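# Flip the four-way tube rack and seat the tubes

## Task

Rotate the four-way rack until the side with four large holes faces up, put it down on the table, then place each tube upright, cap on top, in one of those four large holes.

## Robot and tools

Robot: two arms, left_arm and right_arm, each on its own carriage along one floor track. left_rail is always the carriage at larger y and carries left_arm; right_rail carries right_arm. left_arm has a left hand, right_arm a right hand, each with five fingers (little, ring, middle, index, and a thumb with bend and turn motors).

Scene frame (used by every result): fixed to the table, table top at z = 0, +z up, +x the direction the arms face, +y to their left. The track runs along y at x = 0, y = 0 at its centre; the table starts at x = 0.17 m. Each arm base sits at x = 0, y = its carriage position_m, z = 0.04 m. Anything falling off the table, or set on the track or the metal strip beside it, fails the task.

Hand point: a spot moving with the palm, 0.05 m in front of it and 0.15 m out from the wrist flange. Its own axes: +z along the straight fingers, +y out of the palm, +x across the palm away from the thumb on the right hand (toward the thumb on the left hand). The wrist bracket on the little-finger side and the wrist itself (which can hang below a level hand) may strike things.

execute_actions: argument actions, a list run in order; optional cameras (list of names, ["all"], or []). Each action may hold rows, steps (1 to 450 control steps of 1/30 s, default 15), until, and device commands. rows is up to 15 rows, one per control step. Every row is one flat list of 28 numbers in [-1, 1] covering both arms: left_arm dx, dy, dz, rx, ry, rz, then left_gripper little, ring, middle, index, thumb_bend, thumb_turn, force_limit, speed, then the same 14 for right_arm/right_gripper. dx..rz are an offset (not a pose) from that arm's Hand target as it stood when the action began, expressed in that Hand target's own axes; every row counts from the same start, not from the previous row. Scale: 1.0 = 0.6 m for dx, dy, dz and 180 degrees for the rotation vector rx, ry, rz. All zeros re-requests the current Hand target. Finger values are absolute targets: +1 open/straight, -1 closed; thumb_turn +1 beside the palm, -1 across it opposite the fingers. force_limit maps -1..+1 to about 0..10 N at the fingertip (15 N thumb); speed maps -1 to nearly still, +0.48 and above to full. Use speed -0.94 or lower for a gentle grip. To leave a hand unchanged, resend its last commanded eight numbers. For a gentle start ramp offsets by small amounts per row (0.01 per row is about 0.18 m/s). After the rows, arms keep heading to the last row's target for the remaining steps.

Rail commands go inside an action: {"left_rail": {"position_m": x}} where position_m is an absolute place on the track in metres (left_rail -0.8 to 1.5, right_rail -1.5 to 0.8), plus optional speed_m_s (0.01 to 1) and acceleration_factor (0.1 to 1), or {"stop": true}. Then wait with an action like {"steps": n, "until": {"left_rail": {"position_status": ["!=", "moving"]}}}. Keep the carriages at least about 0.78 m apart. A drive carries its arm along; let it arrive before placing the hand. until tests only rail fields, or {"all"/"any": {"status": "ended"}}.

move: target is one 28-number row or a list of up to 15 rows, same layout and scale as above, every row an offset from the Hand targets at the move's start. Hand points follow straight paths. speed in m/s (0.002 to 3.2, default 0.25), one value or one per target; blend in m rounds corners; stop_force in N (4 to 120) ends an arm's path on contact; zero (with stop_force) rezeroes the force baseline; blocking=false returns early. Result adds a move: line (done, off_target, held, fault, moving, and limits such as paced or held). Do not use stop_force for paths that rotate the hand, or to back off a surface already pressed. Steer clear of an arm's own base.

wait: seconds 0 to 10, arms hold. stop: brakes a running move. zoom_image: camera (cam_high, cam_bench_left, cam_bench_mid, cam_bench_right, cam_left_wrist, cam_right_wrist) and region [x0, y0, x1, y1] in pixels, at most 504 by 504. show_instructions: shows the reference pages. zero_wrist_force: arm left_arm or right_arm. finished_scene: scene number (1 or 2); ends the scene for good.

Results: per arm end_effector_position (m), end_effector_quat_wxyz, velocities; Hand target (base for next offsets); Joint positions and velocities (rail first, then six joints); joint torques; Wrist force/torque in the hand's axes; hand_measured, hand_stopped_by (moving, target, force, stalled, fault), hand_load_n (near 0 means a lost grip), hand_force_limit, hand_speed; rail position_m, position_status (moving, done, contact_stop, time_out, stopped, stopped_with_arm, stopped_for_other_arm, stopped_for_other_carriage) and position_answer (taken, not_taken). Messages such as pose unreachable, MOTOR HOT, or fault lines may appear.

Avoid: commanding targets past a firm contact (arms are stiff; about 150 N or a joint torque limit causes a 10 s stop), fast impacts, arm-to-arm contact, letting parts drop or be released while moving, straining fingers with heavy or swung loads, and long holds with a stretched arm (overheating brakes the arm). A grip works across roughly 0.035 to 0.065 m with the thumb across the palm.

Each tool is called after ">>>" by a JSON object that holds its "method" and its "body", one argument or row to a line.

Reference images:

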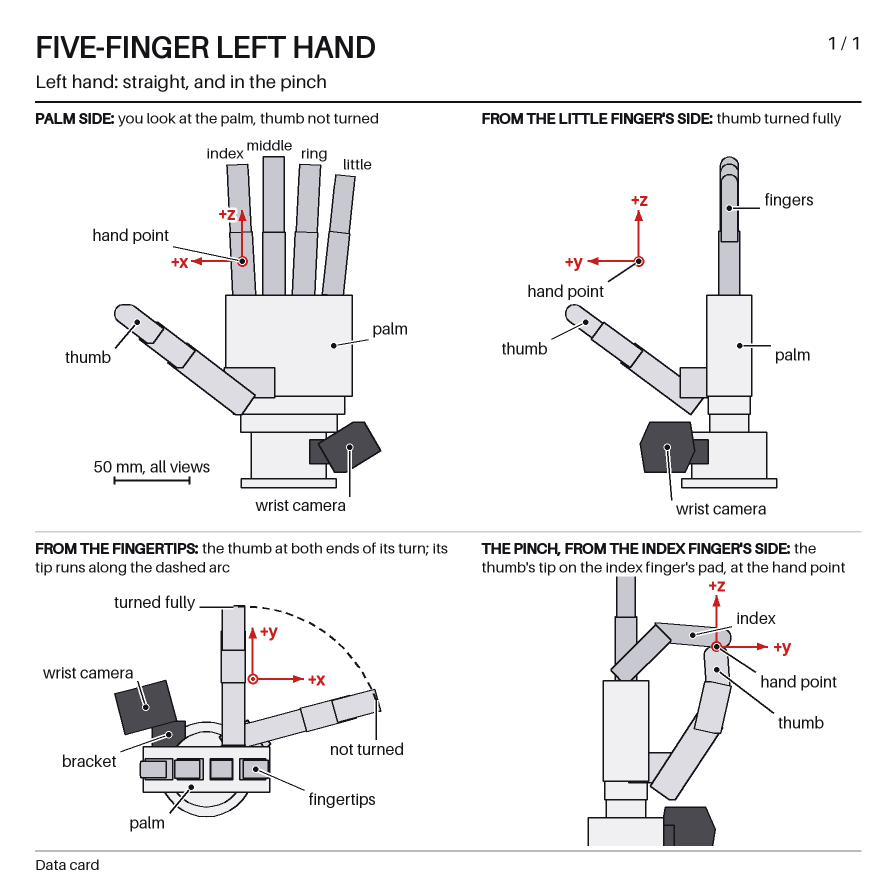

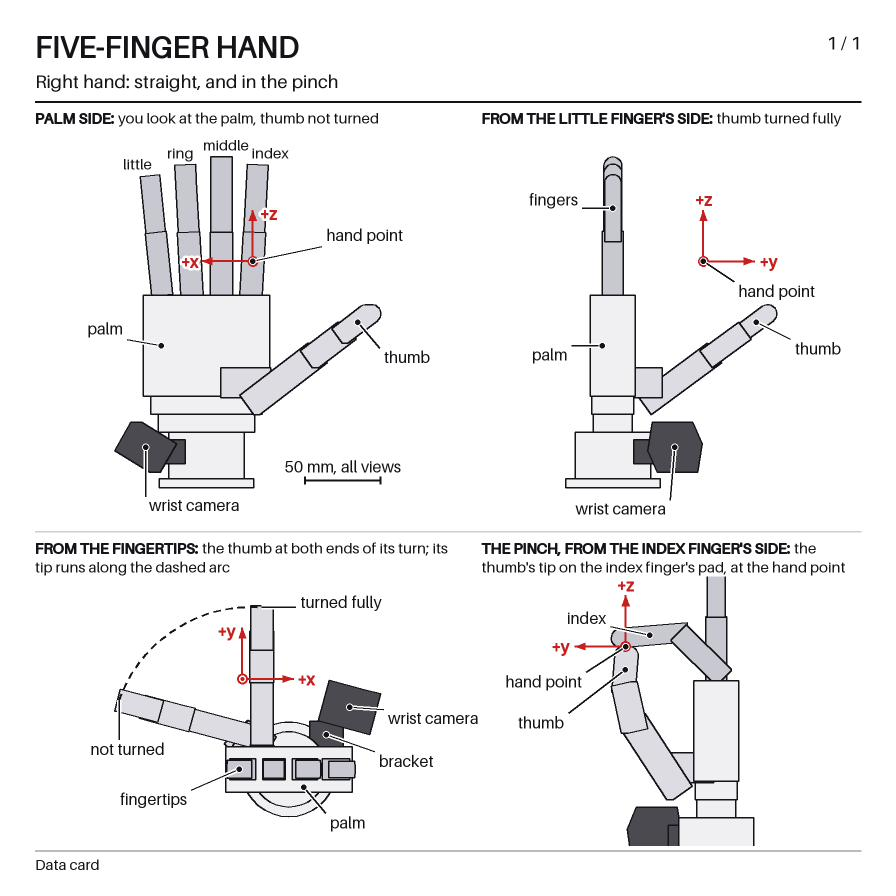

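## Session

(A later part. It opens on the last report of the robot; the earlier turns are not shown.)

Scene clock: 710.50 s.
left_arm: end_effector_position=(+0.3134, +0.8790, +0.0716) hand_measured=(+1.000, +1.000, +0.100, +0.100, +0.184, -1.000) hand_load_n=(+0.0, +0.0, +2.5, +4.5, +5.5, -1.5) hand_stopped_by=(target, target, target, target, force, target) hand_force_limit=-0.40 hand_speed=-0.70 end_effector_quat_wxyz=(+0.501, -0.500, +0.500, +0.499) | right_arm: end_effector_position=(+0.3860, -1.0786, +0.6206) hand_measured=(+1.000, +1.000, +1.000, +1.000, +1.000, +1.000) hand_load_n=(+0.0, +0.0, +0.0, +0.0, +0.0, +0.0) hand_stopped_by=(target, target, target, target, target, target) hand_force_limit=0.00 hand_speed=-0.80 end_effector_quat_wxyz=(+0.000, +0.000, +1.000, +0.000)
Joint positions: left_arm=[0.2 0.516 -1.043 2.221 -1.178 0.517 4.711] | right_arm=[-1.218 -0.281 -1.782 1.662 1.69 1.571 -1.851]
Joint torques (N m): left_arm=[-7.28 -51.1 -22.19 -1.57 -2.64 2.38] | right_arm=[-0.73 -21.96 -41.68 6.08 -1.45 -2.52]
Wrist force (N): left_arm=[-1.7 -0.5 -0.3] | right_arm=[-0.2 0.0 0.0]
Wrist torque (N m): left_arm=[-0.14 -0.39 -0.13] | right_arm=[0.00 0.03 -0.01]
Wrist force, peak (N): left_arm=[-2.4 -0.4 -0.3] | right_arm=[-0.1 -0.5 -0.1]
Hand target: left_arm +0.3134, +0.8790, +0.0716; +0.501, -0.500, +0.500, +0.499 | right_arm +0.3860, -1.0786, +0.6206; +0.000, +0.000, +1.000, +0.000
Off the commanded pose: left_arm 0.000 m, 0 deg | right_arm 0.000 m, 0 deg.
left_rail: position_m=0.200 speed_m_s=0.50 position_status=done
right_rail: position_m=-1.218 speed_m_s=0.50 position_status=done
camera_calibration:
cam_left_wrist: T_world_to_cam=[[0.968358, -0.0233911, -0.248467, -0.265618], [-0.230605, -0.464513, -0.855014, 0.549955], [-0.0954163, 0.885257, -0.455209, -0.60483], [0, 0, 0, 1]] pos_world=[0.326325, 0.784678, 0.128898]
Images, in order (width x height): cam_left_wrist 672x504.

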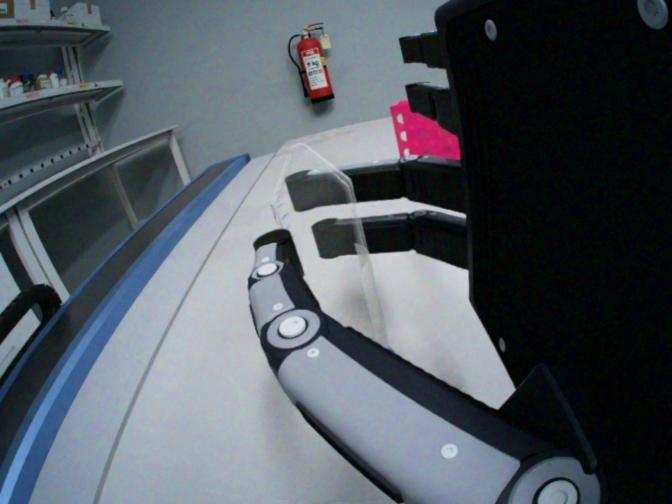

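>>> {"method": "move", "body": {
  "target": [
    [-0.15,0,0,0,0,0,1,1,0.1,0.1,-0.1,-1,-0.4,-0.7,0,0,0,0,0,0,1,1,1,1,1,1,0,-0.8],
    [-0.214,-0.1777,-0.0317,-0.0437,0.0437,-0.498,1,1,0.1,0.1,-0.1,-1,-0.4,-0.7,0,0,0,0,0,0,1,1,1,1,1,1,0,-0.8],
    [0.0443,-0.1777,-0.0317,-0.0437,0.0437,-0.498,1,1,0.1,0.1,-0.1,-1,-0.4,-0.7,0,0,0,0,0,0,1,1,1,1,1,1,0,-0.8]
  ],
  "speed": 0.25,
  "blend": 0.02,
  "cameras": ["cam_left_wrist","cam_high"]
}}

Scene clock: 724.47 s.
left_arm: end_effector_position=(+0.4201, +0.8598, +0.0453) hand_measured=(+1.000, +1.000, +0.100, +0.100, +0.184, -1.000) hand_load_n=(+0.0, +0.0, +2.5, +4.5, +5.5, -1.0) hand_stopped_by=(target, target, target, target, force, target) hand_force_limit=-0.40 hand_speed=-0.70 end_effector_quat_wxyz=(-0.643, +0.766, -0.001, +0.001) | right_arm: end_effector_position=(+0.3860, -1.0786, +0.6206) hand_measured=(+1.000, +1.000, +1.000, +1.000, +1.000, +1.000) hand_load_n=(+0.0, +0.0, +0.0, +0.0, +0.0, +0.0) hand_stopped_by=(target, target, target, target, target, target) hand_force_limit=0.00 hand_speed=-0.80 end_effector_quat_wxyz=(+0.000, +0.000, +1.000, +0.000)
Joint positions: left_arm=[0.2 0.494 -1.073 2.123 -0.694 0.523 2.83] | right_arm=[-1.218 -0.281 -1.782 1.662 1.69 1.571 -1.851]
Joint torques (N m): left_arm=[14.52 -50.34 -13.53 -2.29 2.01 3.58] | right_arm=[-0.96 -20.98 -41.68 6.49 -1.33 -2.74]
Wrist force (N): left_arm=[1.0 0.4 -0.5] | right_arm=[0.0 -0.3 0.2]
Wrist torque (N m): left_arm=[0.09 -0.27 -0.24] | right_arm=[-0.06 -0.01 0.00]
Wrist force, peak (N): left_arm=[2.5 -0.7 0.1] | right_arm=[-0.6 -0.3 -0.2]
Hand target: left_arm +0.4201, +0.8598, +0.0452; -0.643, +0.766, -0.001, +0.001 | right_arm +0.3860, -1.0786, +0.6206; +0.000, +0.000, +1.000, +0.000
Off the commanded pose: left_arm 0.000 m, 0 deg | right_arm 0.000 m, 0 deg.
left_rail: position_m=0.200 speed_m_s=0.50 position_status=done
right_rail: position_m=-1.218 speed_m_s=0.50 position_status=done
move: done
camera_calibration:
cam_left_wrist: T_world_to_cam=[[0.250568, 0.146155, 0.957003, -0.274746], [0.853646, -0.49962, -0.147204, 0.0858283], [0.456623, 0.853826, -0.249953, -0.803764], [0, 0, 0, 1]] pos_world=[0.362592, 0.769312, 0.0746635]
Images, in order (width x height): cam_high 504x504, cam_left_wrist 672x504.

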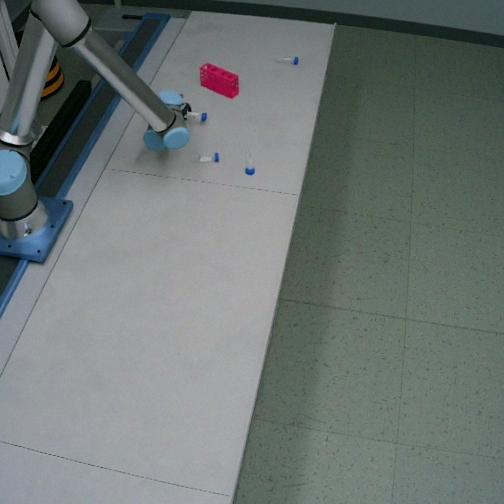

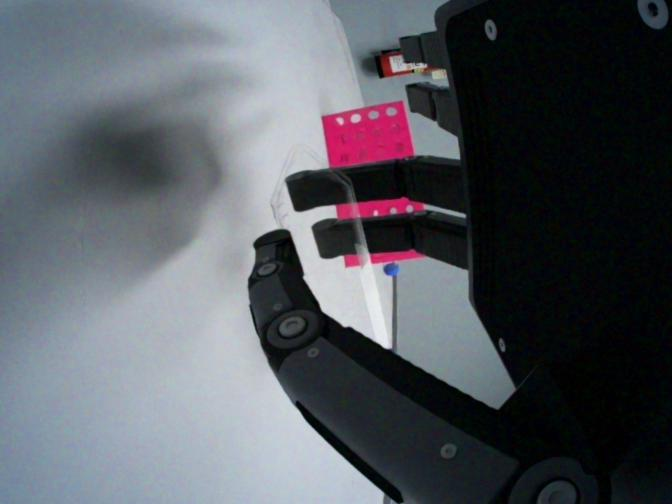

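>>> {"method": "move", "body": {
  "target": [0,0.0505,0.0089,0,0,0,1,1,0.1,0.1,-0.1,-1,-0.4,-0.7,0,0,0,0,0,0,1,1,1,1,1,1,0,-0.8],
  "speed": 0.05,
  "stop_force": 4
}}

>>> {"method": "execute_actions", "body": {
  "actions": [
    {"rows":[[0,0,0,0,0,0,1,1,0.3,0.3,0.2,-1,-0.4,-0.7,0,0,0,0,0,0,1,1,1,1,1,1,0,-0.8]],"steps":50},
    {"rows":[[0,0,0,0,0,0,1,1,1,1,0.2,-1,-0.4,-0.5,0,0,0,0,0,0,1,1,1,1,1,1,0,-0.8]],"steps":40}
  ]
}}

>>> {"method": "move", "body": {
  "target": [
    [0,0.0012,-0.008,0,0,0,1,1,1,1,0.2,-1,-0.4,-0.5,0,0,0,0,0,0,1,1,1,1,1,1,0,-0.8],
    [0,-0.30,-0.0658,0,0,0,1,1,1,1,0.2,-1,-0.4,-0.5,0,0,0,0,0,0,1,1,1,1,1,1,0,-0.8]
  ],
  "speed": 0.15,
  "cameras": ["cam_left_wrist","cam_bench_left"]
}}

Scene clock: 736.23 s.
left_arm: end_effector_position=(+0.4201, +0.8598, +0.0144) hand_measured=(+1.000, +1.000, +0.100, +0.100, +0.184, -1.000) hand_load_n=(+0.0, +0.0, +2.5, +4.5, +5.5, -1.5) hand_stopped_by=(target, target, target, target, force, target) hand_force_limit=-0.40 hand_speed=-0.70 end_effector_quat_wxyz=(-0.643, +0.766, -0.001, +0.001) | right_arm: end_effector_position=(+0.3860, -1.0786, +0.6206) hand_measured=(+1.000, +1.000, +1.000, +1.000, +1.000, +1.000) hand_load_n=(+0.0, +0.0, +0.0, +0.0, +0.0, +0.0) hand_stopped_by=(target, target, target, target, target, target) hand_force_limit=0.00 hand_speed=-0.80 end_effector_quat_wxyz=(+0.000, +0.000, +1.000, +0.000)
Joint positions: left_arm=[0.2 0.494 -1.021 2.125 -0.749 0.523 2.831] | right_arm=[-1.218 -0.281 -1.782 1.662 1.69 1.571 -1.851]
Joint torques (N m): left_arm=[-7.38 -54.21 -10.49 -2.57 -2.52 3.54] | right_arm=[-1.91 -20.88 -41.83 6.54 -1.21 -2.59]
Wrist force (N): left_arm=[0.7 0.7 0.0] | right_arm=[0.0 -0.1 0.1]
Wrist torque (N m): left_arm=[0.08 -0.22 -0.25] | right_arm=[-0.03 -0.01 0.00]
Wrist force, peak (N): left_arm=[1.2 0.9 -0.4] | right_arm=[-0.3 -0.5 0.1]
Hand target: left_arm +0.4201, +0.8598, +0.0144; -0.643, +0.766, -0.001, +0.001 | right_arm +0.3860, -1.0786, +0.6206; +0.000, +0.000, +1.000, +0.000
Off the commanded pose: left_arm 0.000 m, 0 deg | right_arm 0.000 m, 0 deg.
left_rail: position_m=0.200 speed_m_s=0.50 position_status=done
right_rail: position_m=-1.218 speed_m_s=0.50 position_status=done
move: done

Scene clock: 739.43 s.
left_arm: end_effector_position=(+0.4201, +0.8598, +0.0144) hand_measured=(+1.000, +1.000, +1.000, +1.000, +0.200, -1.000) hand_load_n=(+0.0, +0.0, +0.0, -0.5, -0.5, +0.0) hand_stopped_by=(target, target, target, target, target, target) hand_force_limit=-0.40 hand_speed=-0.50 end_effector_quat_wxyz=(-0.643, +0.766, -0.001, +0.001) | right_arm: end_effector_position=(+0.3860, -1.0786, +0.6206) hand_measured=(+1.000, +1.000, +1.000, +1.000, +1.000, +1.000) hand_load_n=(+0.0, +0.0, +0.0, +0.0, +0.0, +0.0) hand_stopped_by=(target, target, target, target, target, target) hand_force_limit=0.00 hand_speed=-0.80 end_effector_quat_wxyz=(+0.000, +0.000, +1.000, +0.000)
Joint positions: left_arm=[0.2 0.494 -1.021 2.126 -0.749 0.523 2.831] | right_arm=[-1.218 -0.281 -1.782 1.662 1.69 1.571 -1.851]
Joint torques (N m): left_arm=[-8.07 -54.72 -17.14 -1.19 -3.07 3.15] | right_arm=[0.93 -21.19 -41.61 6.31 -1.26 -2.66]
Wrist force (N): left_arm=[0.9 0.1 -0.2] | right_arm=[-0.1 -0.1 0.0]
Wrist torque (N m): left_arm=[0.01 -0.25 -0.23] | right_arm=[-0.03 0.01 0.00]
Wrist force, peak (N): left_arm=[1.5 0.2 -0.1] | right_arm=[-0.3 -0.3 0.3]
Hand target: left_arm +0.4201, +0.8598, +0.0144; -0.643, +0.766, -0.001, +0.001 | right_arm +0.3860, -1.0786, +0.6206; +0.000, +0.000, +1.000, +0.000
Off the commanded pose: left_arm 0.000 m, 0 deg | right_arm 0.000 m, 0 deg.
left_rail: position_m=0.200 speed_m_s=0.50 position_status=done
right_rail: position_m=-1.218 speed_m_s=0.50 position_status=done

Scene clock: 741.90 s.
left_arm: end_effector_position=(+0.4200, +0.8522, +0.1984) hand_measured=(+1.000, +1.000, +1.000, +1.000, +0.200, -1.000) hand_load_n=(+0.0, +0.0, +0.0, +0.0, +0.0, +0.0) hand_stopped_by=(target, target, target, target, target, target) hand_force_limit=-0.40 hand_speed=-0.50 end_effector_quat_wxyz=(-0.643, +0.766, -0.001, +0.001) | right_arm: end_effector_position=(+0.3860, -1.0786, +0.6206) hand_measured=(+1.000, +1.000, +1.000, +1.000, +1.000, +1.000) hand_load_n=(+0.0, +0.0, +0.0, +0.0, +0.0, +0.0) hand_stopped_by=(target, target, target, target, target, target) hand_force_limit=0.00 hand_speed=-0.80 end_effector_quat_wxyz=(+0.000, +0.000, +1.000, +0.000)
Joint positions: left_arm=[0.2 0.481 -1.307 2.072 -0.402 0.511 2.822] | right_arm=[-1.218 -0.281 -1.782 1.662 1.69 1.571 -1.851]
Joint torques (N m): left_arm=[-7.97 -66.1 -43.79 3.5 -3.56 -3.51] | right_arm=[0.01 -19.11 -41.53 6.68 -1.43 -2.85]
Wrist force (N): left_arm=[0.7 0.8 -0.6] | right_arm=[-0.1 -0.2 0.2]
Wrist torque (N m): left_arm=[0.18 -0.21 0.03] | right_arm=[-0.05 0.01 0.00]
Wrist force, peak (N): left_arm=[1.1 0.9 -0.1] | right_arm=[0.1 -0.5 -0.2]
Hand target: left_arm +0.4200, +0.8522, +0.1985; -0.643, +0.766, -0.001, +0.001 | right_arm +0.3860, -1.0786, +0.6206; +0.000, +0.000, +1.000, +0.000
Off the commanded pose: left_arm 0.000 m, 0 deg | right_arm 0.000 m, 0 deg.
left_rail: position_m=0.200 speed_m_s=0.50 position_status=done
right_rail: position_m=-1.218 speed_m_s=0.50 position_status=done
move: done
camera_calibration:
cam_left_wrist: T_world_to_cam=[[0.250523, 0.146073, 0.957027, -0.420079], [0.853653, -0.499607, -0.147206, 0.104557], [0.456635, 0.853847, -0.249859, -0.759049], [0, 0, 0, 1]] pos_world=[0.362593, 0.761712, 0.227763]
Images, in order (width x height): cam_bench_left 504x504, cam_left_wrist 672x504.

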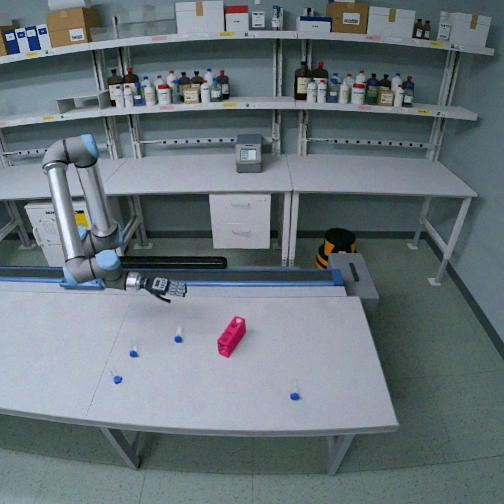

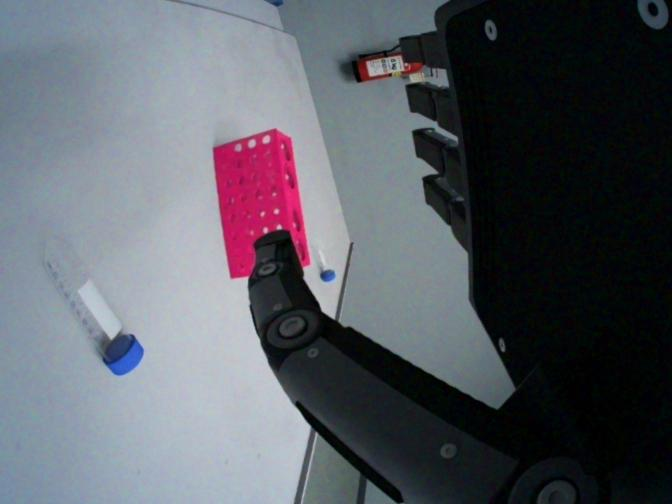

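>>> {"method": "execute_actions", "body": {
  "actions": [
    {"left_rail":{"position_m":-0.3,"acceleration_factor":0.8},"steps":250,"until":{"left_rail":{"position_status":["!=","moving"]}}}
  ]
}}

>>> {"method": "move", "body": {
  "target": [0.5,-0.029,0.2366,0.0437,-0.0437,0.498,1,1,0.1,0.1,0.9,-1,-0.4,0,0,0,0,0,0,0,1,1,1,1,1,1,0,-0.8],
  "speed": 0.3,
  "cameras": ["cam_left_wrist"]
}}

>>> {"method": "zoom_image", "body": {
  "camera": "cam_left_wrist",
  "region": [280, 200, 480, 400]
}}

Scene clock: 754.00 s.
left_arm: end_effector_position=(+0.4201, +0.3522, +0.1986) hand_measured=(+1.000, +1.000, +1.000, +1.000, +0.200, -1.000) hand_load_n=(+0.0, +0.0, +0.0, +0.0, +0.5, +0.0) hand_stopped_by=(target, target, target, target, target, target) hand_force_limit=-0.40 hand_speed=-0.50 end_effector_quat_wxyz=(-0.643, +0.766, -0.001, +0.001) | right_arm: end_effector_position=(+0.3860, -1.0786, +0.6206) hand_measured=(+1.000, +1.000, +1.000, +1.000, +1.000, +1.000) hand_load_n=(+0.0, +0.0, +0.0, +0.0, +0.0, +0.0) hand_stopped_by=(target, target, target, target, target, target) hand_force_limit=0.00 hand_speed=-0.80 end_effector_quat_wxyz=(+0.000, +0.000, +1.000, +0.000)
Joint positions: left_arm=[-0.3 0.481 -1.307 2.072 -0.402 0.511 2.822] | right_arm=[-1.218 -0.281 -1.782 1.662 1.69 1.571 -1.851]
Joint torques (N m): left_arm=[-0.27 -61.46 -28.14 1.38 -3.35 -3.65] | right_arm=[-1.41 -20.04 -41.96 6.35 -1.71 -2.56]
Wrist force (N): left_arm=[0.8 0.3 -0.4] | right_arm=[0.0 -0.2 -0.1]
Wrist torque (N m): left_arm=[0.09 -0.22 0.05] | right_arm=[-0.02 0.00 0.00]
Wrist force, peak (N): left_arm=[0.6 0.7 -1.4] | right_arm=[0.0 -0.3 0.5]
Hand target: left_arm +0.4200, +0.3522, +0.1985; -0.643, +0.766, -0.001, +0.001 | right_arm +0.3860, -1.0786, +0.6206; +0.000, +0.000, +1.000, +0.000
Off the commanded pose: left_arm 0.000 m, 0 deg | right_arm 0.000 m, 0 deg.
left_rail: position_m=-0.300 speed_m_s=0.50 position_status=done
right_rail: position_m=-1.218 speed_m_s=0.50 position_status=done

Scene clock: 757.50 s.
left_arm: end_effector_position=(+0.7203, +0.4945, +0.1910) hand_measured=(+1.000, +1.000, +0.100, +0.100, +0.900, -1.000) hand_load_n=(+0.0, -0.5, +0.0, +0.0, +0.0, +0.0) hand_stopped_by=(target, target, target, target, target, target) hand_force_limit=-0.40 hand_speed=0.00 end_effector_quat_wxyz=(+0.501, -0.500, +0.500, +0.499) | right_arm: end_effector_position=(+0.3860, -1.0786, +0.6206) hand_measured=(+1.000, +1.000, +1.000, +1.000, +1.000, +1.000) hand_load_n=(+0.0, +0.0, +0.5, +0.0, +0.0, +0.0) hand_stopped_by=(target, target, target, target, target, target) hand_force_limit=0.00 hand_speed=-0.80 end_effector_quat_wxyz=(+0.000, +0.000, +1.000, +0.000)
Joint positions: left_arm=[-0.3 0.408 -0.767 1.328 -0.561 0.41 4.71] | right_arm=[-1.218 -0.281 -1.782 1.662 1.69 1.571 -1.851]
Joint torques (N m): left_arm=[-12.12 -89.04 -30.49 -3.99 2.61 3.79] | right_arm=[-2.18 -21.49 -42.14 6.71 -1.39 -2.39]
Wrist force (N): left_arm=[0.6 -0.3 0.3] | right_arm=[-0.1 0.0 0.0]
Wrist torque (N m): left_arm=[-0.01 -0.32 -0.12] | right_arm=[0.00 0.02 0.00]
Wrist force, peak (N): left_arm=[0.7 -1.6 0.1] | right_arm=[0.2 -0.2 0.4]
Hand target: left_arm +0.7203, +0.4945, +0.1910; +0.501, -0.500, +0.500, +0.499 | right_arm +0.3860, -1.0786, +0.6206; +0.000, +0.000, +1.000, +0.000
Off the commanded pose: left_arm 0.000 m, 0 deg | right_arm 0.000 m, 0 deg.
left_rail: position_m=-0.300 speed_m_s=0.50 position_status=done
right_rail: position_m=-1.218 speed_m_s=0.50 position_status=done
move: done
camera_calibration:
cam_left_wrist: T_world_to_cam=[[0.968379, -0.0233788, -0.248388, -0.638984], [-0.230516, -0.464633, -0.854973, 0.56733], [-0.0954209, 0.885195, -0.45533, -0.171168], [0, 0, 0, 1]] pos_world=[0.733225, 0.400178, 0.248398]
Images, in order (width x height): cam_left_wrist 672x504.

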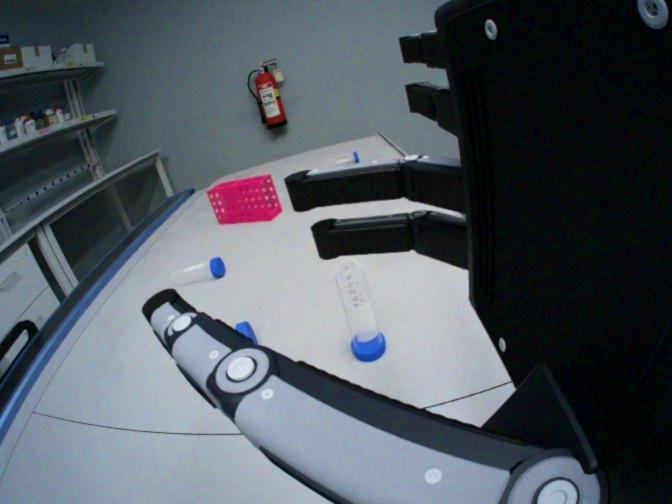

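Scaled by 2.520 from the camera's 672x504 image, which has a finer 960x720 frame.

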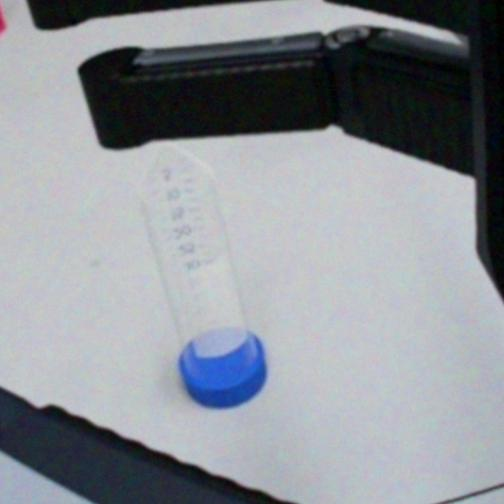

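>>> {"method": "move", "body": {
  "target": [-0.015,0.0055,0.2258,0,0,0,1,1,0.1,0.1,0.9,-1,-0.4,0,0,0,0,0,0,0,1,1,1,1,1,1,0,-0.8],
  "speed": 0.2
}}

>>> {"method": "move", "body": {
  "target": [0.132,0,0,0,0,0,1,1,0.1,0.1,0.9,-1,-0.4,0,0,0,0,0,0,0,1,1,1,1,1,1,0,-0.8],
  "speed": 0.08,
  "stop_force": 5,
  "cameras": ["cam_left_wrist"]
}}

>>> {"method": "zoom_image", "body": {
  "camera": "cam_left_wrist",
  "region": [200, 150, 440, 390]
}}

Scene clock: 770.57 s.
left_arm: end_effector_position=(+0.7171, +0.6300, +0.2000) hand_measured=(+1.000, +1.000, +0.100, +0.100, +0.900, -1.000) hand_load_n=(+0.0, +0.0, +0.0, +0.0, +0.0, +0.5) hand_stopped_by=(target, target, target, target, target, target) hand_force_limit=-0.40 hand_speed=0.00 end_effector_quat_wxyz=(+0.501, -0.500, +0.500, +0.499) | right_arm: end_effector_position=(+0.3860, -1.0786, +0.6206) hand_measured=(+1.000, +1.000, +1.000, +1.000, +1.000, +1.000) hand_load_n=(+0.0, +0.0, +0.0, +0.0, +0.0, +0.0) hand_stopped_by=(target, target, target, target, target, target) hand_force_limit=0.00 hand_speed=-0.80 end_effector_quat_wxyz=(+0.000, +0.000, +1.000, +0.000)
Joint positions: left_arm=[-0.3 0.535 -0.65 1.085 -0.435 0.536 4.711] | right_arm=[-1.218 -0.281 -1.782 1.662 1.69 1.571 -1.851]
Joint torques (N m): left_arm=[14.19 -100.21 -50.94 2.3 2.61 -3.48] | right_arm=[0.69 -21.28 -41.88 6.57 -1.31 -2.47]
Wrist force (N): left_arm=[0.4 -0.3 0.0] | right_arm=[0.1 -0.1 0.2]
Wrist torque (N m): left_arm=[-0.07 -0.28 0.14] | right_arm=[-0.03 -0.02 0.01]
Wrist force, peak (N): left_arm=[0.7 -0.8 -1.8] | right_arm=[-0.2 -0.5 -0.2]
Hand target: left_arm +0.7172, +0.6301, +0.2001; +0.501, -0.500, +0.500, +0.499 | right_arm +0.3860, -1.0786, +0.6206; +0.000, +0.000, +1.000, +0.000
Off the commanded pose: left_arm 0.000 m, 0 deg | right_arm 0.000 m, 0 deg.
left_rail: position_m=-0.300 speed_m_s=0.50 position_status=done
right_rail: position_m=-1.218 speed_m_s=0.50 position_status=done
move: done

Scene clock: 772.70 s.
left_arm: end_effector_position=(+0.7173, +0.6300, +0.1209) hand_measured=(+1.000, +1.000, +0.100, +0.100, +0.900, -1.000) hand_load_n=(+0.0, +0.0, +0.0, +0.0, +0.0, +0.0) hand_stopped_by=(target, target, target, target, target, target) hand_force_limit=-0.40 hand_speed=0.00 end_effector_quat_wxyz=(+0.501, -0.500, +0.500, +0.499) | right_arm: end_effector_position=(+0.3860, -1.0786, +0.6206) hand_measured=(+1.000, +1.000, +1.000, +1.000, +1.000, +1.000) hand_load_n=(+0.0, +0.0, +0.0, +0.0, +0.0, +0.0) hand_stopped_by=(target, target, target, target, target, target) hand_force_limit=0.00 hand_speed=-0.80 end_effector_quat_wxyz=(+0.000, +0.000, +1.000, +0.000)
Joint positions: left_arm=[-0.3 0.535 -0.583 1.107 -0.525 0.536 4.711] | right_arm=[-1.218 -0.281 -1.782 1.662 1.69 1.571 -1.851]
Joint torques (N m): left_arm=[-7.84 -98.46 -30.86 -4.16 1.83 3.6] | right_arm=[0.14 -20.79 -41.8 6.59 -1.59 -2.59]
Wrist force (N): left_arm=[0.6 -0.6 -0.2] | right_arm=[-0.1 -0.1 -0.2]
Wrist torque (N m): left_arm=[-0.09 -0.33 0.08] | right_arm=[-0.02 0.03 0.00]
Wrist force, peak (N): left_arm=[1.4 -0.6 -0.1] | right_arm=[-0.5 -0.4 0.2]
Hand target: left_arm +0.7173, +0.6300, +0.1209; +0.501, -0.500, +0.500, +0.499 | right_arm +0.3860, -1.0786, +0.6206; +0.000, +0.000, +1.000, +0.000
Off the commanded pose: left_arm 0.000 m, 0 deg | right_arm 0.000 m, 0 deg.
left_rail: position_m=-0.300 speed_m_s=0.50 position_status=done
right_rail: position_m=-1.218 speed_m_s=0.50 position_status=done
move: done
camera_calibration:
cam_left_wrist: T_world_to_cam=[[0.968358, -0.0233911, -0.248467, -0.650312], [-0.230605, -0.464513, -0.855014, 0.569585], [-0.0954163, 0.885257, -0.455209, -0.32342], [0, 0, 0, 1]] pos_world=[0.730225, 0.535678, 0.178198]
Images, in order (width x height): cam_left_wrist 672x504.

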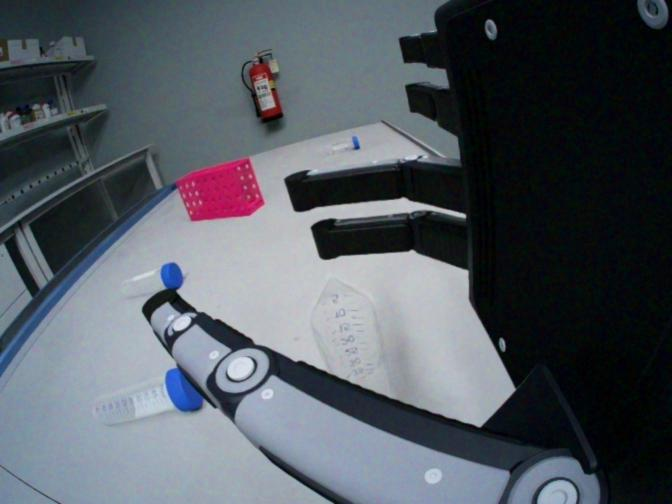

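Scaled by 2.100 from the camera's 672x504 image, which has a finer 960x720 frame.

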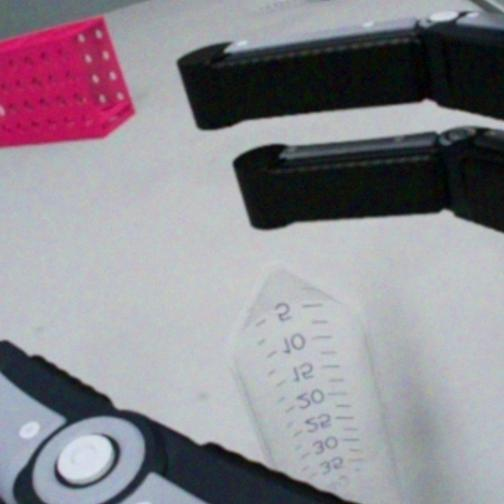

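>>> {"method": "move", "body": {
  "target": [0,0,0.0073,0,0,0,1,1,0.1,0.1,0.9,-1,-0.4,0,0,0,0,0,0,0,1,1,1,1,1,1,0,-0.8],
  "speed": 0.05
}}

>>> {"method": "move", "body": {
  "target": [0.0822,0,0,0,0,0,1,1,0.1,0.1,0.9,-1,-0.4,0,0,0,0,0,0,0,1,1,1,1,1,1,0,-0.8],
  "speed": 0.04,
  "stop_force": 4,
  "cameras": ["cam_left_wrist"]
}}

>>> {"method": "execute_actions", "body": {
  "actions": [
    {"rows":[[0,0,0,0,0,0,1,1,0.1,0.1,0.35,-1,-0.6,-0.3,0,0,0,0,0,0,1,1,1,1,1,1,0,-0.8]],"steps":40},
    {"rows":[[0,0,0,0,0,0,1,1,0.1,0.1,-0.1,-1,-0.4,-0.7,0,0,0,0,0,0,1,1,1,1,1,1,0,-0.8]],"steps":75}
  ],
  "cameras": ["cam_left_wrist"]
}}

Scene clock: 782.47 s.
left_arm: end_effector_position=(+0.7173, +0.6343, +0.1209) hand_measured=(+1.000, +1.000, +0.100, +0.100, +0.900, -1.000) hand_load_n=(+0.0, +0.0, +0.0, +0.0, +0.0, +0.0) hand_stopped_by=(target, target, target, target, target, target) hand_force_limit=-0.40 hand_speed=0.00 end_effector_quat_wxyz=(+0.501, -0.500, +0.500, +0.499) | right_arm: end_effector_position=(+0.3860, -1.0786, +0.6206) hand_measured=(+1.000, +1.000, +1.000, +1.000, +1.000, +1.000) hand_load_n=(+0.0, +0.0, +0.0, +0.0, +0.0, +0.0) hand_stopped_by=(target, target, target, target, target, target) hand_force_limit=0.00 hand_speed=-0.80 end_effector_quat_wxyz=(+0.000, +0.000, +1.000, +0.000)
Joint positions: left_arm=[-0.3 0.538 -0.578 1.098 -0.52 0.54 4.711] | right_arm=[-1.218 -0.281 -1.782 1.662 1.69 1.571 -1.851]
Joint torques (N m): left_arm=[15.18 -101.77 -51.17 1.41 2.95 2.66] | right_arm=[0.12 -21.61 -42.42 6.54 -1.26 -2.55]
Wrist force (N): left_arm=[0.2 -0.5 0.1] | right_arm=[0.0 -0.1 -0.2]
Wrist torque (N m): left_arm=[-0.09 -0.26 0.05] | right_arm=[-0.01 0.01 0.00]
Wrist force, peak (N): left_arm=[0.3 -1.3 0.2] | right_arm=[-0.2 -0.4 -0.1]
Hand target: left_arm +0.7173, +0.6344, +0.1209; +0.501, -0.500, +0.500, +0.499 | right_arm +0.3860, -1.0786, +0.6206; +0.000, +0.000, +1.000, +0.000
Off the commanded pose: left_arm 0.000 m, 0 deg | right_arm 0.000 m, 0 deg.
left_rail: position_m=-0.300 speed_m_s=0.50 position_status=done
right_rail: position_m=-1.218 speed_m_s=0.50 position_status=done
move: done

Scene clock: 784.70 s.
left_arm: end_effector_position=(+0.7174, +0.6344, +0.0715) hand_measured=(+1.000, +1.000, +0.100, +0.100, +0.900, -1.000) hand_load_n=(+0.0, +0.0, +0.0, +0.0, +0.0, +0.0) hand_stopped_by=(target, target, target, target, target, target) hand_force_limit=-0.40 hand_speed=0.00 end_effector_quat_wxyz=(+0.501, -0.500, +0.500, +0.499) | right_arm: end_effector_position=(+0.3860, -1.0786, +0.6206) hand_measured=(+1.000, +1.000, +1.000, +1.000, +1.000, +1.000) hand_load_n=(+0.0, +0.0, +0.0, +0.0, +0.0, +0.0) hand_stopped_by=(target, target, target, target, target, target) hand_force_limit=0.00 hand_speed=-0.80 end_effector_quat_wxyz=(+0.000, +0.000, +1.000, +0.000)
Joint positions: left_arm=[-0.3 0.539 -0.531 1.102 -0.571 0.54 4.711] | right_arm=[-1.218 -0.281 -1.782 1.662 1.69 1.571 -1.851]
Joint torques (N m): left_arm=[-4.17 -100.52 -49.11 -4.07 -1.45 3.06] | right_arm=[-2.31 -21.84 -42.55 6.63 -1.25 -2.66]
Wrist force (N): left_arm=[0.3 -0.7 -0.4] | right_arm=[0.0 0.0 0.2]
Wrist torque (N m): left_arm=[-0.08 -0.28 0.07] | right_arm=[-0.03 0.00 0.00]
Wrist force, peak (N): left_arm=[0.8 -1.1 -0.4] | right_arm=[-0.3 -0.4 -0.2]
Hand target: left_arm +0.7174, +0.6344, +0.0715; +0.501, -0.500, +0.500, +0.499 | right_arm +0.3860, -1.0786, +0.6206; +0.000, +0.000, +1.000, +0.000
Off the commanded pose: left_arm 0.000 m, 0 deg | right_arm 0.000 m, 0 deg.
left_rail: position_m=-0.300 speed_m_s=0.50 position_status=done
right_rail: position_m=-1.218 speed_m_s=0.50 position_status=done
move: done
camera_calibration:
cam_left_wrist: T_world_to_cam=[[0.968358, -0.0233911, -0.248467, -0.662581], [-0.230605, -0.464513, -0.855014, 0.529414], [-0.0954163, 0.885257, -0.455209, -0.349793], [0, 0, 0, 1]] pos_world=[0.730325, 0.540078, 0.128798]
Images, in order (width x height): cam_left_wrist 672x504.

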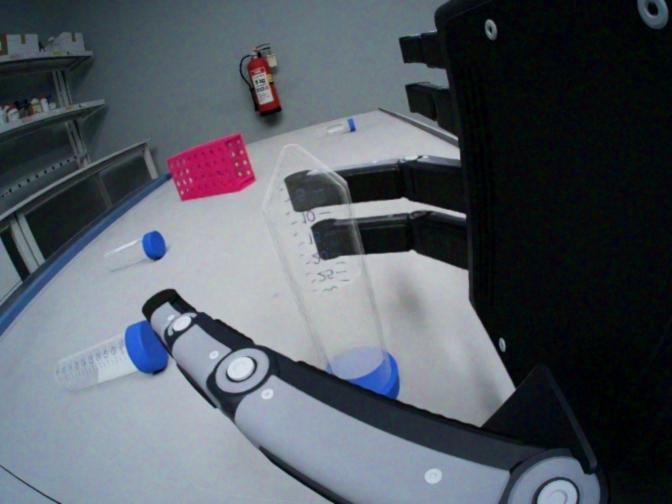

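Scene clock: 788.73 s.
left_arm: end_effector_position=(+0.7174, +0.6344, +0.0715) hand_measured=(+1.000, +1.000, +0.100, +0.100, +0.126, -1.000) hand_load_n=(+0.0, +0.0, +1.0, +3.5, +4.5, -1.0) hand_stopped_by=(target, target, target, target, force, target) hand_force_limit=-0.40 hand_speed=-0.70 end_effector_quat_wxyz=(+0.501, -0.500, +0.500, +0.499) | right_arm: end_effector_position=(+0.3860, -1.0786, +0.6206) hand_measured=(+1.000, +1.000, +1.000, +1.000, +1.000, +1.000) hand_load_n=(+0.0, +0.0, +0.0, +0.0, +0.0, +0.0) hand_stopped_by=(target, target, target, target, target, target) hand_force_limit=0.00 hand_speed=-0.80 end_effector_quat_wxyz=(+0.000, +0.000, +1.000, +0.000)
Joint positions: left_arm=[-0.3 0.539 -0.531 1.102 -0.571 0.54 4.711] | right_arm=[-1.218 -0.281 -1.782 1.662 1.69 1.571 -1.851]
Joint torques (N m): left_arm=[-8.22 -103.16 -41.78 -2.87 -2.68 3.54] | right_arm=[-1.16 -20.38 -42.26 6.86 -1.22 -2.75]
Wrist force (N): left_arm=[-0.7 -1.0 0.2] | right_arm=[0.2 -0.3 0.0]
Wrist torque (N m): left_arm=[-0.14 -0.35 0.07] | right_arm=[-0.05 -0.03 0.01]
Wrist force, peak (N): left_arm=[-2.0 -0.9 -0.4] | right_arm=[-0.4 0.0 0.3]
Hand target: left_arm +0.7174, +0.6344, +0.0715; +0.501, -0.500, +0.500, +0.499 | right_arm +0.3860, -1.0786, +0.6206; +0.000, +0.000, +1.000, +0.000
Off the commanded pose: left_arm 0.000 m, 0 deg | right_arm 0.000 m, 0 deg.
left_rail: position_m=-0.300 speed_m_s=0.50 position_status=done
right_rail: position_m=-1.218 speed_m_s=0.50 position_status=done
camera_calibration:
cam_left_wrist: T_world_to_cam=[[0.968358, -0.0233911, -0.248467, -0.662556], [-0.230605, -0.464513, -0.855014, 0.5295], [-0.0954163, 0.885257, -0.455209, -0.349748], [0, 0, 0, 1]] pos_world=[0.730325, 0.540078, 0.128898]
Images, in order (width x height): cam_left_wrist 672x504.

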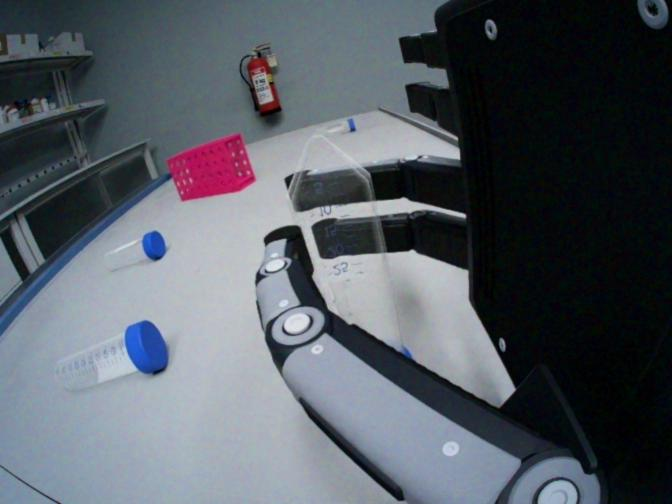

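>>> {"method": "move", "body": {
  "target": [
    [-0.15,0,0,0,0,0,1,1,0.1,0.1,-0.1,-1,-0.4,-0.7,0,0,0,0,0,0,1,1,1,1,1,1,0,-0.8],
    [-0.214,0.1957,-0.224,-0.0437,0.0437,-0.498,1,1,0.1,0.1,-0.1,-1,-0.4,-0.7,0,0,0,0,0,0,1,1,1,1,1,1,0,-0.8],
    [0.0443,0.1957,-0.224,-0.0437,0.0437,-0.498,1,1,0.1,0.1,-0.1,-1,-0.4,-0.7,0,0,0,0,0,0,1,1,1,1,1,1,0,-0.8]
  ],
  "speed": 0.25,
  "blend": 0.02,
  "cameras": ["cam_left_wrist"]
}}

>>> {"method": "move", "body": {
  "target": [0,0.0505,0.0089,0,0,0,1,1,0.1,0.1,-0.1,-1,-0.4,-0.7,0,0,0,0,0,0,1,1,1,1,1,1,0,-0.8],
  "speed": 0.05,
  "stop_force": 4,
  "cameras": ["cam_left_wrist"]
}}

Scene clock: 803.07 s.
left_arm: end_effector_position=(+0.5998, +0.5002, +0.0448) hand_measured=(+1.000, +1.000, +0.100, +0.100, +0.126, -1.000) hand_load_n=(-0.5, +0.0, +1.0, +3.5, +4.5, -1.0) hand_stopped_by=(target, target, target, target, force, target) hand_force_limit=-0.40 hand_speed=-0.70 end_effector_quat_wxyz=(-0.643, +0.766, -0.001, +0.001) | right_arm: end_effector_position=(+0.3860, -1.0786, +0.6206) hand_measured=(+1.000, +1.000, +1.000, +1.000, +1.000, +1.000) hand_load_n=(+0.0, +0.0, -0.5, +0.0, +0.0, +0.0) hand_stopped_by=(target, target, target, target, target, target) hand_force_limit=0.00 hand_speed=-0.80 end_effector_quat_wxyz=(+0.000, +0.000, +1.000, +0.000)
Joint positions: left_arm=[-0.3 0.544 -0.835 1.637 -0.474 0.57 2.863] | right_arm=[-1.218 -0.281 -1.782 1.662 1.69 1.571 -1.851]
Joint torques (N m): left_arm=[14.73 -76.19 -42.2 -3.29 1.86 3.55] | right_arm=[-2.44 -23.25 -42.18 6.96 -1.33 -2.85]
Wrist force (N): left_arm=[0.3 0.9 -0.1] | right_arm=[-0.1 -0.3 0.1]
Wrist torque (N m): left_arm=[0.19 -0.13 -0.29] | right_arm=[-0.06 0.01 -0.01]
Wrist force, peak (N): left_arm=[2.3 -0.6 -0.6] | right_arm=[0.1 -0.6 0.0]
Hand target: left_arm +0.5999, +0.5002, +0.0447; -0.643, +0.766, -0.001, +0.001 | right_arm +0.3860, -1.0786, +0.6206; +0.000, +0.000, +1.000, +0.000
Off the commanded pose: left_arm 0.000 m, 0 deg | right_arm 0.000 m, 0 deg.
left_rail: position_m=-0.300 speed_m_s=0.50 position_status=done
right_rail: position_m=-1.218 speed_m_s=0.50 position_status=done
move: done
camera_calibration:
cam_left_wrist: T_world_to_cam=[[0.250568, 0.146155, 0.957003, -0.266762], [0.853646, -0.49962, -0.147204, -0.247394], [0.456623, 0.853826, -0.249953, -0.578954], [0, 0, 0, 1]] pos_world=[0.542392, 0.409712, 0.0741635]
Images, in order (width x height): cam_left_wrist 672x504.

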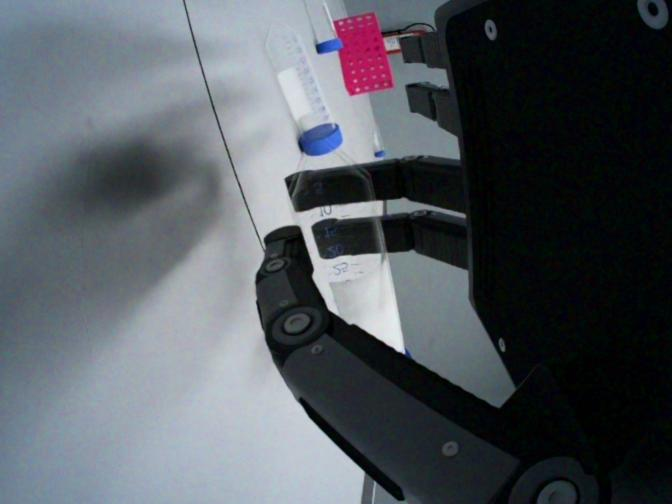

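Scene clock: 804.80 s.
left_arm: end_effector_position=(+0.5999, +0.5002, +0.0139) hand_measured=(+1.000, +1.000, +0.100, +0.100, +0.126, -1.000) hand_load_n=(+0.0, +0.0, +1.0, +3.5, +4.5, -1.5) hand_stopped_by=(target, target, target, target, force, target) hand_force_limit=-0.40 hand_speed=-0.70 end_effector_quat_wxyz=(-0.643, +0.766, -0.001, +0.001) | right_arm: end_effector_position=(+0.3860, -1.0786, +0.6206) hand_measured=(+1.000, +1.000, +1.000, +1.000, +1.000, +1.000) hand_load_n=(+0.0, +0.0, +0.0, +0.0, +0.0, +0.0) hand_stopped_by=(target, target, target, target, target, target) hand_force_limit=0.00 hand_speed=-0.80 end_effector_quat_wxyz=(+0.000, +0.000, +1.000, +0.000)
Joint positions: left_arm=[-0.3 0.544 -0.798 1.64 -0.514 0.57 2.863] | right_arm=[-1.218 -0.281 -1.782 1.662 1.69 1.571 -1.851]
Joint torques (N m): left_arm=[11.52 -79.88 -21.17 -2.78 0.35 3.44] | right_arm=[-1.18 -19.49 -42.42 6.63 -1.32 -2.62]
Wrist force (N): left_arm=[0.9 0.7 0.1] | right_arm=[-0.3 -0.1 -0.1]
Wrist torque (N m): left_arm=[0.14 -0.23 -0.26] | right_arm=[-0.02 0.04 -0.01]
Wrist force, peak (N): left_arm=[-0.1 1.3 0.4] | right_arm=[0.0 -0.4 -0.1]
Hand target: left_arm +0.5999, +0.5002, +0.0139; -0.643, +0.766, -0.001, +0.001 | right_arm +0.3860, -1.0786, +0.6206; +0.000, +0.000, +1.000, +0.000
Off the commanded pose: left_arm 0.000 m, 0 deg | right_arm 0.000 m, 0 deg.
left_rail: position_m=-0.300 speed_m_s=0.50 position_status=done
right_rail: position_m=-1.218 speed_m_s=0.50 position_status=done
move: done
camera_calibration:
cam_left_wrist: T_world_to_cam=[[0.250568, 0.146155, 0.957003, -0.23719], [0.853646, -0.49962, -0.147204, -0.251943], [0.456623, 0.853826, -0.249953, -0.586677], [0, 0, 0, 1]] pos_world=[0.542392, 0.409712, 0.0432635]
Images, in order (width x height): cam_left_wrist 672x504.

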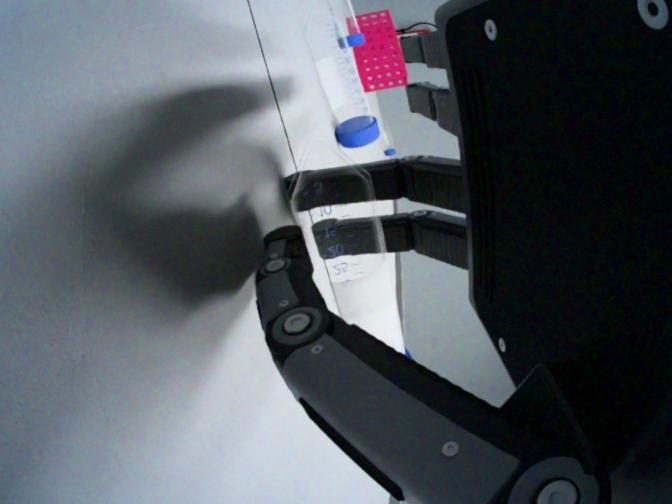

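>>> {"method": "execute_actions", "body": {
  "actions": [
    {"rows":[[0,0,0,0,0,0,1,1,0.3,0.3,0.2,-1,-0.4,-0.7,0,0,0,0,0,0,1,1,1,1,1,1,0,-0.8]],"steps":50},
    {"rows":[[0,0,0,0,0,0,1,1,1,1,0.2,-1,-0.4,-0.5,0,0,0,0,0,0,1,1,1,1,1,1,0,-0.8]],"steps":40}
  ]
}}

>>> {"method": "move", "body": {
  "target": [
    [0,0.0012,-0.008,0,0,0,1,1,1,1,0.2,-1,-0.4,-0.5,0,0,0,0,0,0,1,1,1,1,1,1,0,-0.8],
    [0,-0.30,-0.0658,0,0,0,1,1,1,1,0.2,-1,-0.4,-0.5,0,0,0,0,0,0,1,1,1,1,1,1,0,-0.8]
  ],
  "speed": 0.15,
  "cameras": ["cam_left_wrist"]
}}

>>> {"method": "move", "body": {
  "target": [-0.25,-0.25,-0.76,-0.4444,0,0,1,1,1,1,0.2,-1,-0.4,-0.5,0,0,0,0,0,0,1,1,1,1,1,1,0,-0.8],
  "speed": 0.4,
  "cameras": ["cam_bench_mid"]
}}

Scene clock: 834.10 s.
left_arm: end_effector_position=(+0.5999, +0.5002, +0.0139) hand_measured=(+1.000, +1.000, +1.000, +1.000, +0.200, -1.000) hand_load_n=(+0.0, +0.0, -0.5, +0.0, +0.0, +0.0) hand_stopped_by=(target, target, target, target, target, target) hand_force_limit=-0.40 hand_speed=-0.50 end_effector_quat_wxyz=(-0.643, +0.766, -0.001, +0.001) | right_arm: end_effector_position=(+0.3860, -1.0786, +0.6206) hand_measured=(+1.000, +1.000, +1.000, +1.000, +1.000, +1.000) hand_load_n=(+0.0, +0.0, +0.0, +0.0, +0.0, +0.0) hand_stopped_by=(target, target, target, target, target, target) hand_force_limit=0.00 hand_speed=-0.80 end_effector_quat_wxyz=(+0.000, +0.000, +1.000, +0.000)
Joint positions: left_arm=[-0.3 0.544 -0.798 1.64 -0.514 0.57 2.863] | right_arm=[-1.218 -0.281 -1.782 1.662 1.69 1.571 -1.851]
Joint torques (N m): left_arm=[11.15 -80.87 -23.76 -1.76 -1.07 3.45] | right_arm=[-0.02 -20.3 -42.34 6.8 -1.41 -2.7]
Wrist force (N): left_arm=[0.3 0.7 -0.3] | right_arm=[-0.2 0.1 0.0]
Wrist torque (N m): left_arm=[0.17 -0.15 -0.30] | right_arm=[0.00 0.04 -0.01]
Wrist force, peak (N): left_arm=[0.5 1.1 -0.3] | right_arm=[-0.1 -0.4 0.3]
Hand target: left_arm +0.5999, +0.5002, +0.0139; -0.643, +0.766, -0.001, +0.001 | right_arm +0.3860, -1.0786, +0.6206; +0.000, +0.000, +1.000, +0.000
Off the commanded pose: left_arm 0.000 m, 0 deg | right_arm 0.000 m, 0 deg.
left_rail: position_m=-0.300 speed_m_s=0.50 position_status=done
right_rail: position_m=-1.218 speed_m_s=0.50 position_status=done

Scene clock: 836.53 s.
left_arm: end_effector_position=(+0.5998, +0.4926, +0.1979) hand_measured=(+1.000, +1.000, +1.000, +1.000, +0.200, -1.000) hand_load_n=(+0.0, +0.0, +0.0, +0.0, +0.0, +0.0) hand_stopped_by=(target, target, target, target, target, target) hand_force_limit=-0.40 hand_speed=-0.50 end_effector_quat_wxyz=(-0.643, +0.766, -0.001, +0.001) | right_arm: end_effector_position=(+0.3860, -1.0786, +0.6206) hand_measured=(+1.000, +1.000, +1.000, +1.000, +1.000, +1.000) hand_load_n=(+0.0, +0.0, +0.0, +0.0, +0.0, +0.0) hand_stopped_by=(target, target, target, target, target, target) hand_force_limit=0.00 hand_speed=-0.80 end_effector_quat_wxyz=(+0.000, +0.000, +1.000, +0.000)
Joint positions: left_arm=[-0.3 0.536 -1.002 1.596 -0.262 0.562 2.858] | right_arm=[-1.218 -0.281 -1.782 1.662 1.69 1.571 -1.851]
Joint torques (N m): left_arm=[-11.1 -90.01 -48.47 2.44 -3.48 -4.14] | right_arm=[-0.38 -21.89 -42.86 7.21 -1.27 -2.47]
Wrist force (N): left_arm=[0.4 0.2 -0.1] | right_arm=[0.0 -0.1 -0.2]
Wrist torque (N m): left_arm=[0.06 -0.14 -0.04] | right_arm=[-0.01 0.01 0.00]
Wrist force, peak (N): left_arm=[0.4 1.5 0.0] | right_arm=[-0.1 -0.3 0.3]
Hand target: left_arm +0.5998, +0.4926, +0.1980; -0.643, +0.766, -0.001, +0.001 | right_arm +0.3860, -1.0786, +0.6206; +0.000, +0.000, +1.000, +0.000
Off the commanded pose: left_arm 0.000 m, 0 deg | right_arm 0.000 m, 0 deg.
left_rail: position_m=-0.300 speed_m_s=0.50 position_status=done
right_rail: position_m=-1.218 speed_m_s=0.50 position_status=done
move: done
camera_calibration:
cam_left_wrist: T_world_to_cam=[[0.250568, 0.146155, 0.957003, -0.412168], [0.853646, -0.49962, -0.147204, -0.228654], [0.456623, 0.853826, -0.249953, -0.534197], [0, 0, 0, 1]] pos_world=[0.542392, 0.402112, 0.227263]
Images, in order (width x height): cam_left_wrist 672x504.

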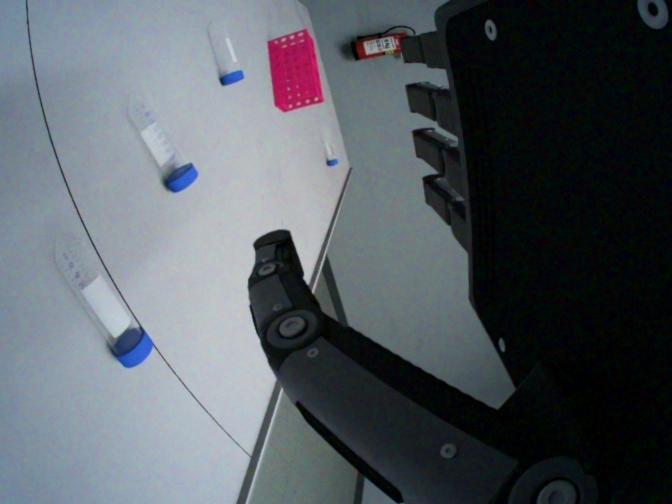

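Scene clock: 839.07 s.
left_arm: end_effector_position=(+0.4492, +0.0700, +0.4250) hand_measured=(+1.000, +1.000, +1.000, +1.000, +0.200, -1.000) hand_load_n=(+0.0, +0.0, +0.0, +0.0, +0.0, -0.5) hand_stopped_by=(target, target, target, target, target, target) hand_force_limit=-0.40 hand_speed=-0.50 end_effector_quat_wxyz=(+0.000, +1.000, -0.001, +0.000) | right_arm: end_effector_position=(+0.3860, -1.0786, +0.6206) hand_measured=(+1.000, +1.000, +1.000, +1.000, +1.000, +1.000) hand_load_n=(+0.0, +0.0, +0.0, +0.0, +0.0, +0.0) hand_stopped_by=(target, target, target, target, target, target) hand_force_limit=0.00 hand_speed=-0.80 end_effector_quat_wxyz=(+0.000, +0.000, +1.000, +0.000)
Joint positions: left_arm=[-0.3 0.505 -1.346 1.568 1.349 1.571 2.077] | right_arm=[-1.218 -0.281 -1.782 1.662 1.69 1.571 -1.851]
Joint torques (N m): left_arm=[14.77 -67.2 -30.58 7.22 2.59 3.6] | right_arm=[1.39 -22.12 -43.24 6.97 -1.28 -2.63]
Wrist force (N): left_arm=[0.2 0.0 -0.9] | right_arm=[-0.1 -0.2 0.1]
Wrist torque (N m): left_arm=[0.01 -0.07 -0.15] | right_arm=[-0.04 0.01 -0.01]
Wrist force, peak (N): left_arm=[0.9 1.2 1.6] | right_arm=[0.1 -0.4 0.0]
Hand target: left_arm +0.4491, +0.0699, +0.4250; +0.000, +1.000, -0.001, +0.000 | right_arm +0.3860, -1.0786, +0.6206; +0.000, +0.000, +1.000, +0.000
Off the commanded pose: left_arm 0.000 m, 0 deg | right_arm 0.000 m, 0 deg.
left_rail: position_m=-0.300 speed_m_s=0.50 position_status=done
right_rail: position_m=-1.218 speed_m_s=0.50 position_status=done
move: done
Images, in order (width x height): cam_bench_mid 504x504.

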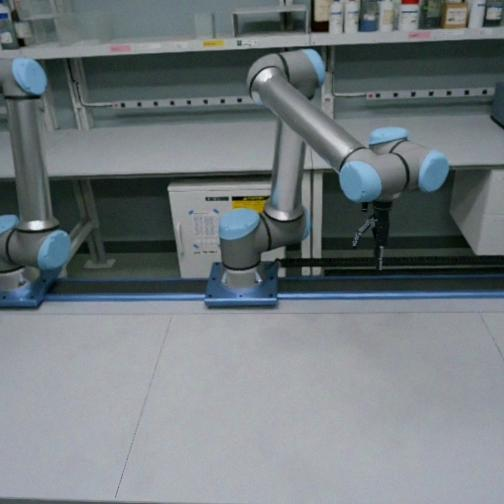

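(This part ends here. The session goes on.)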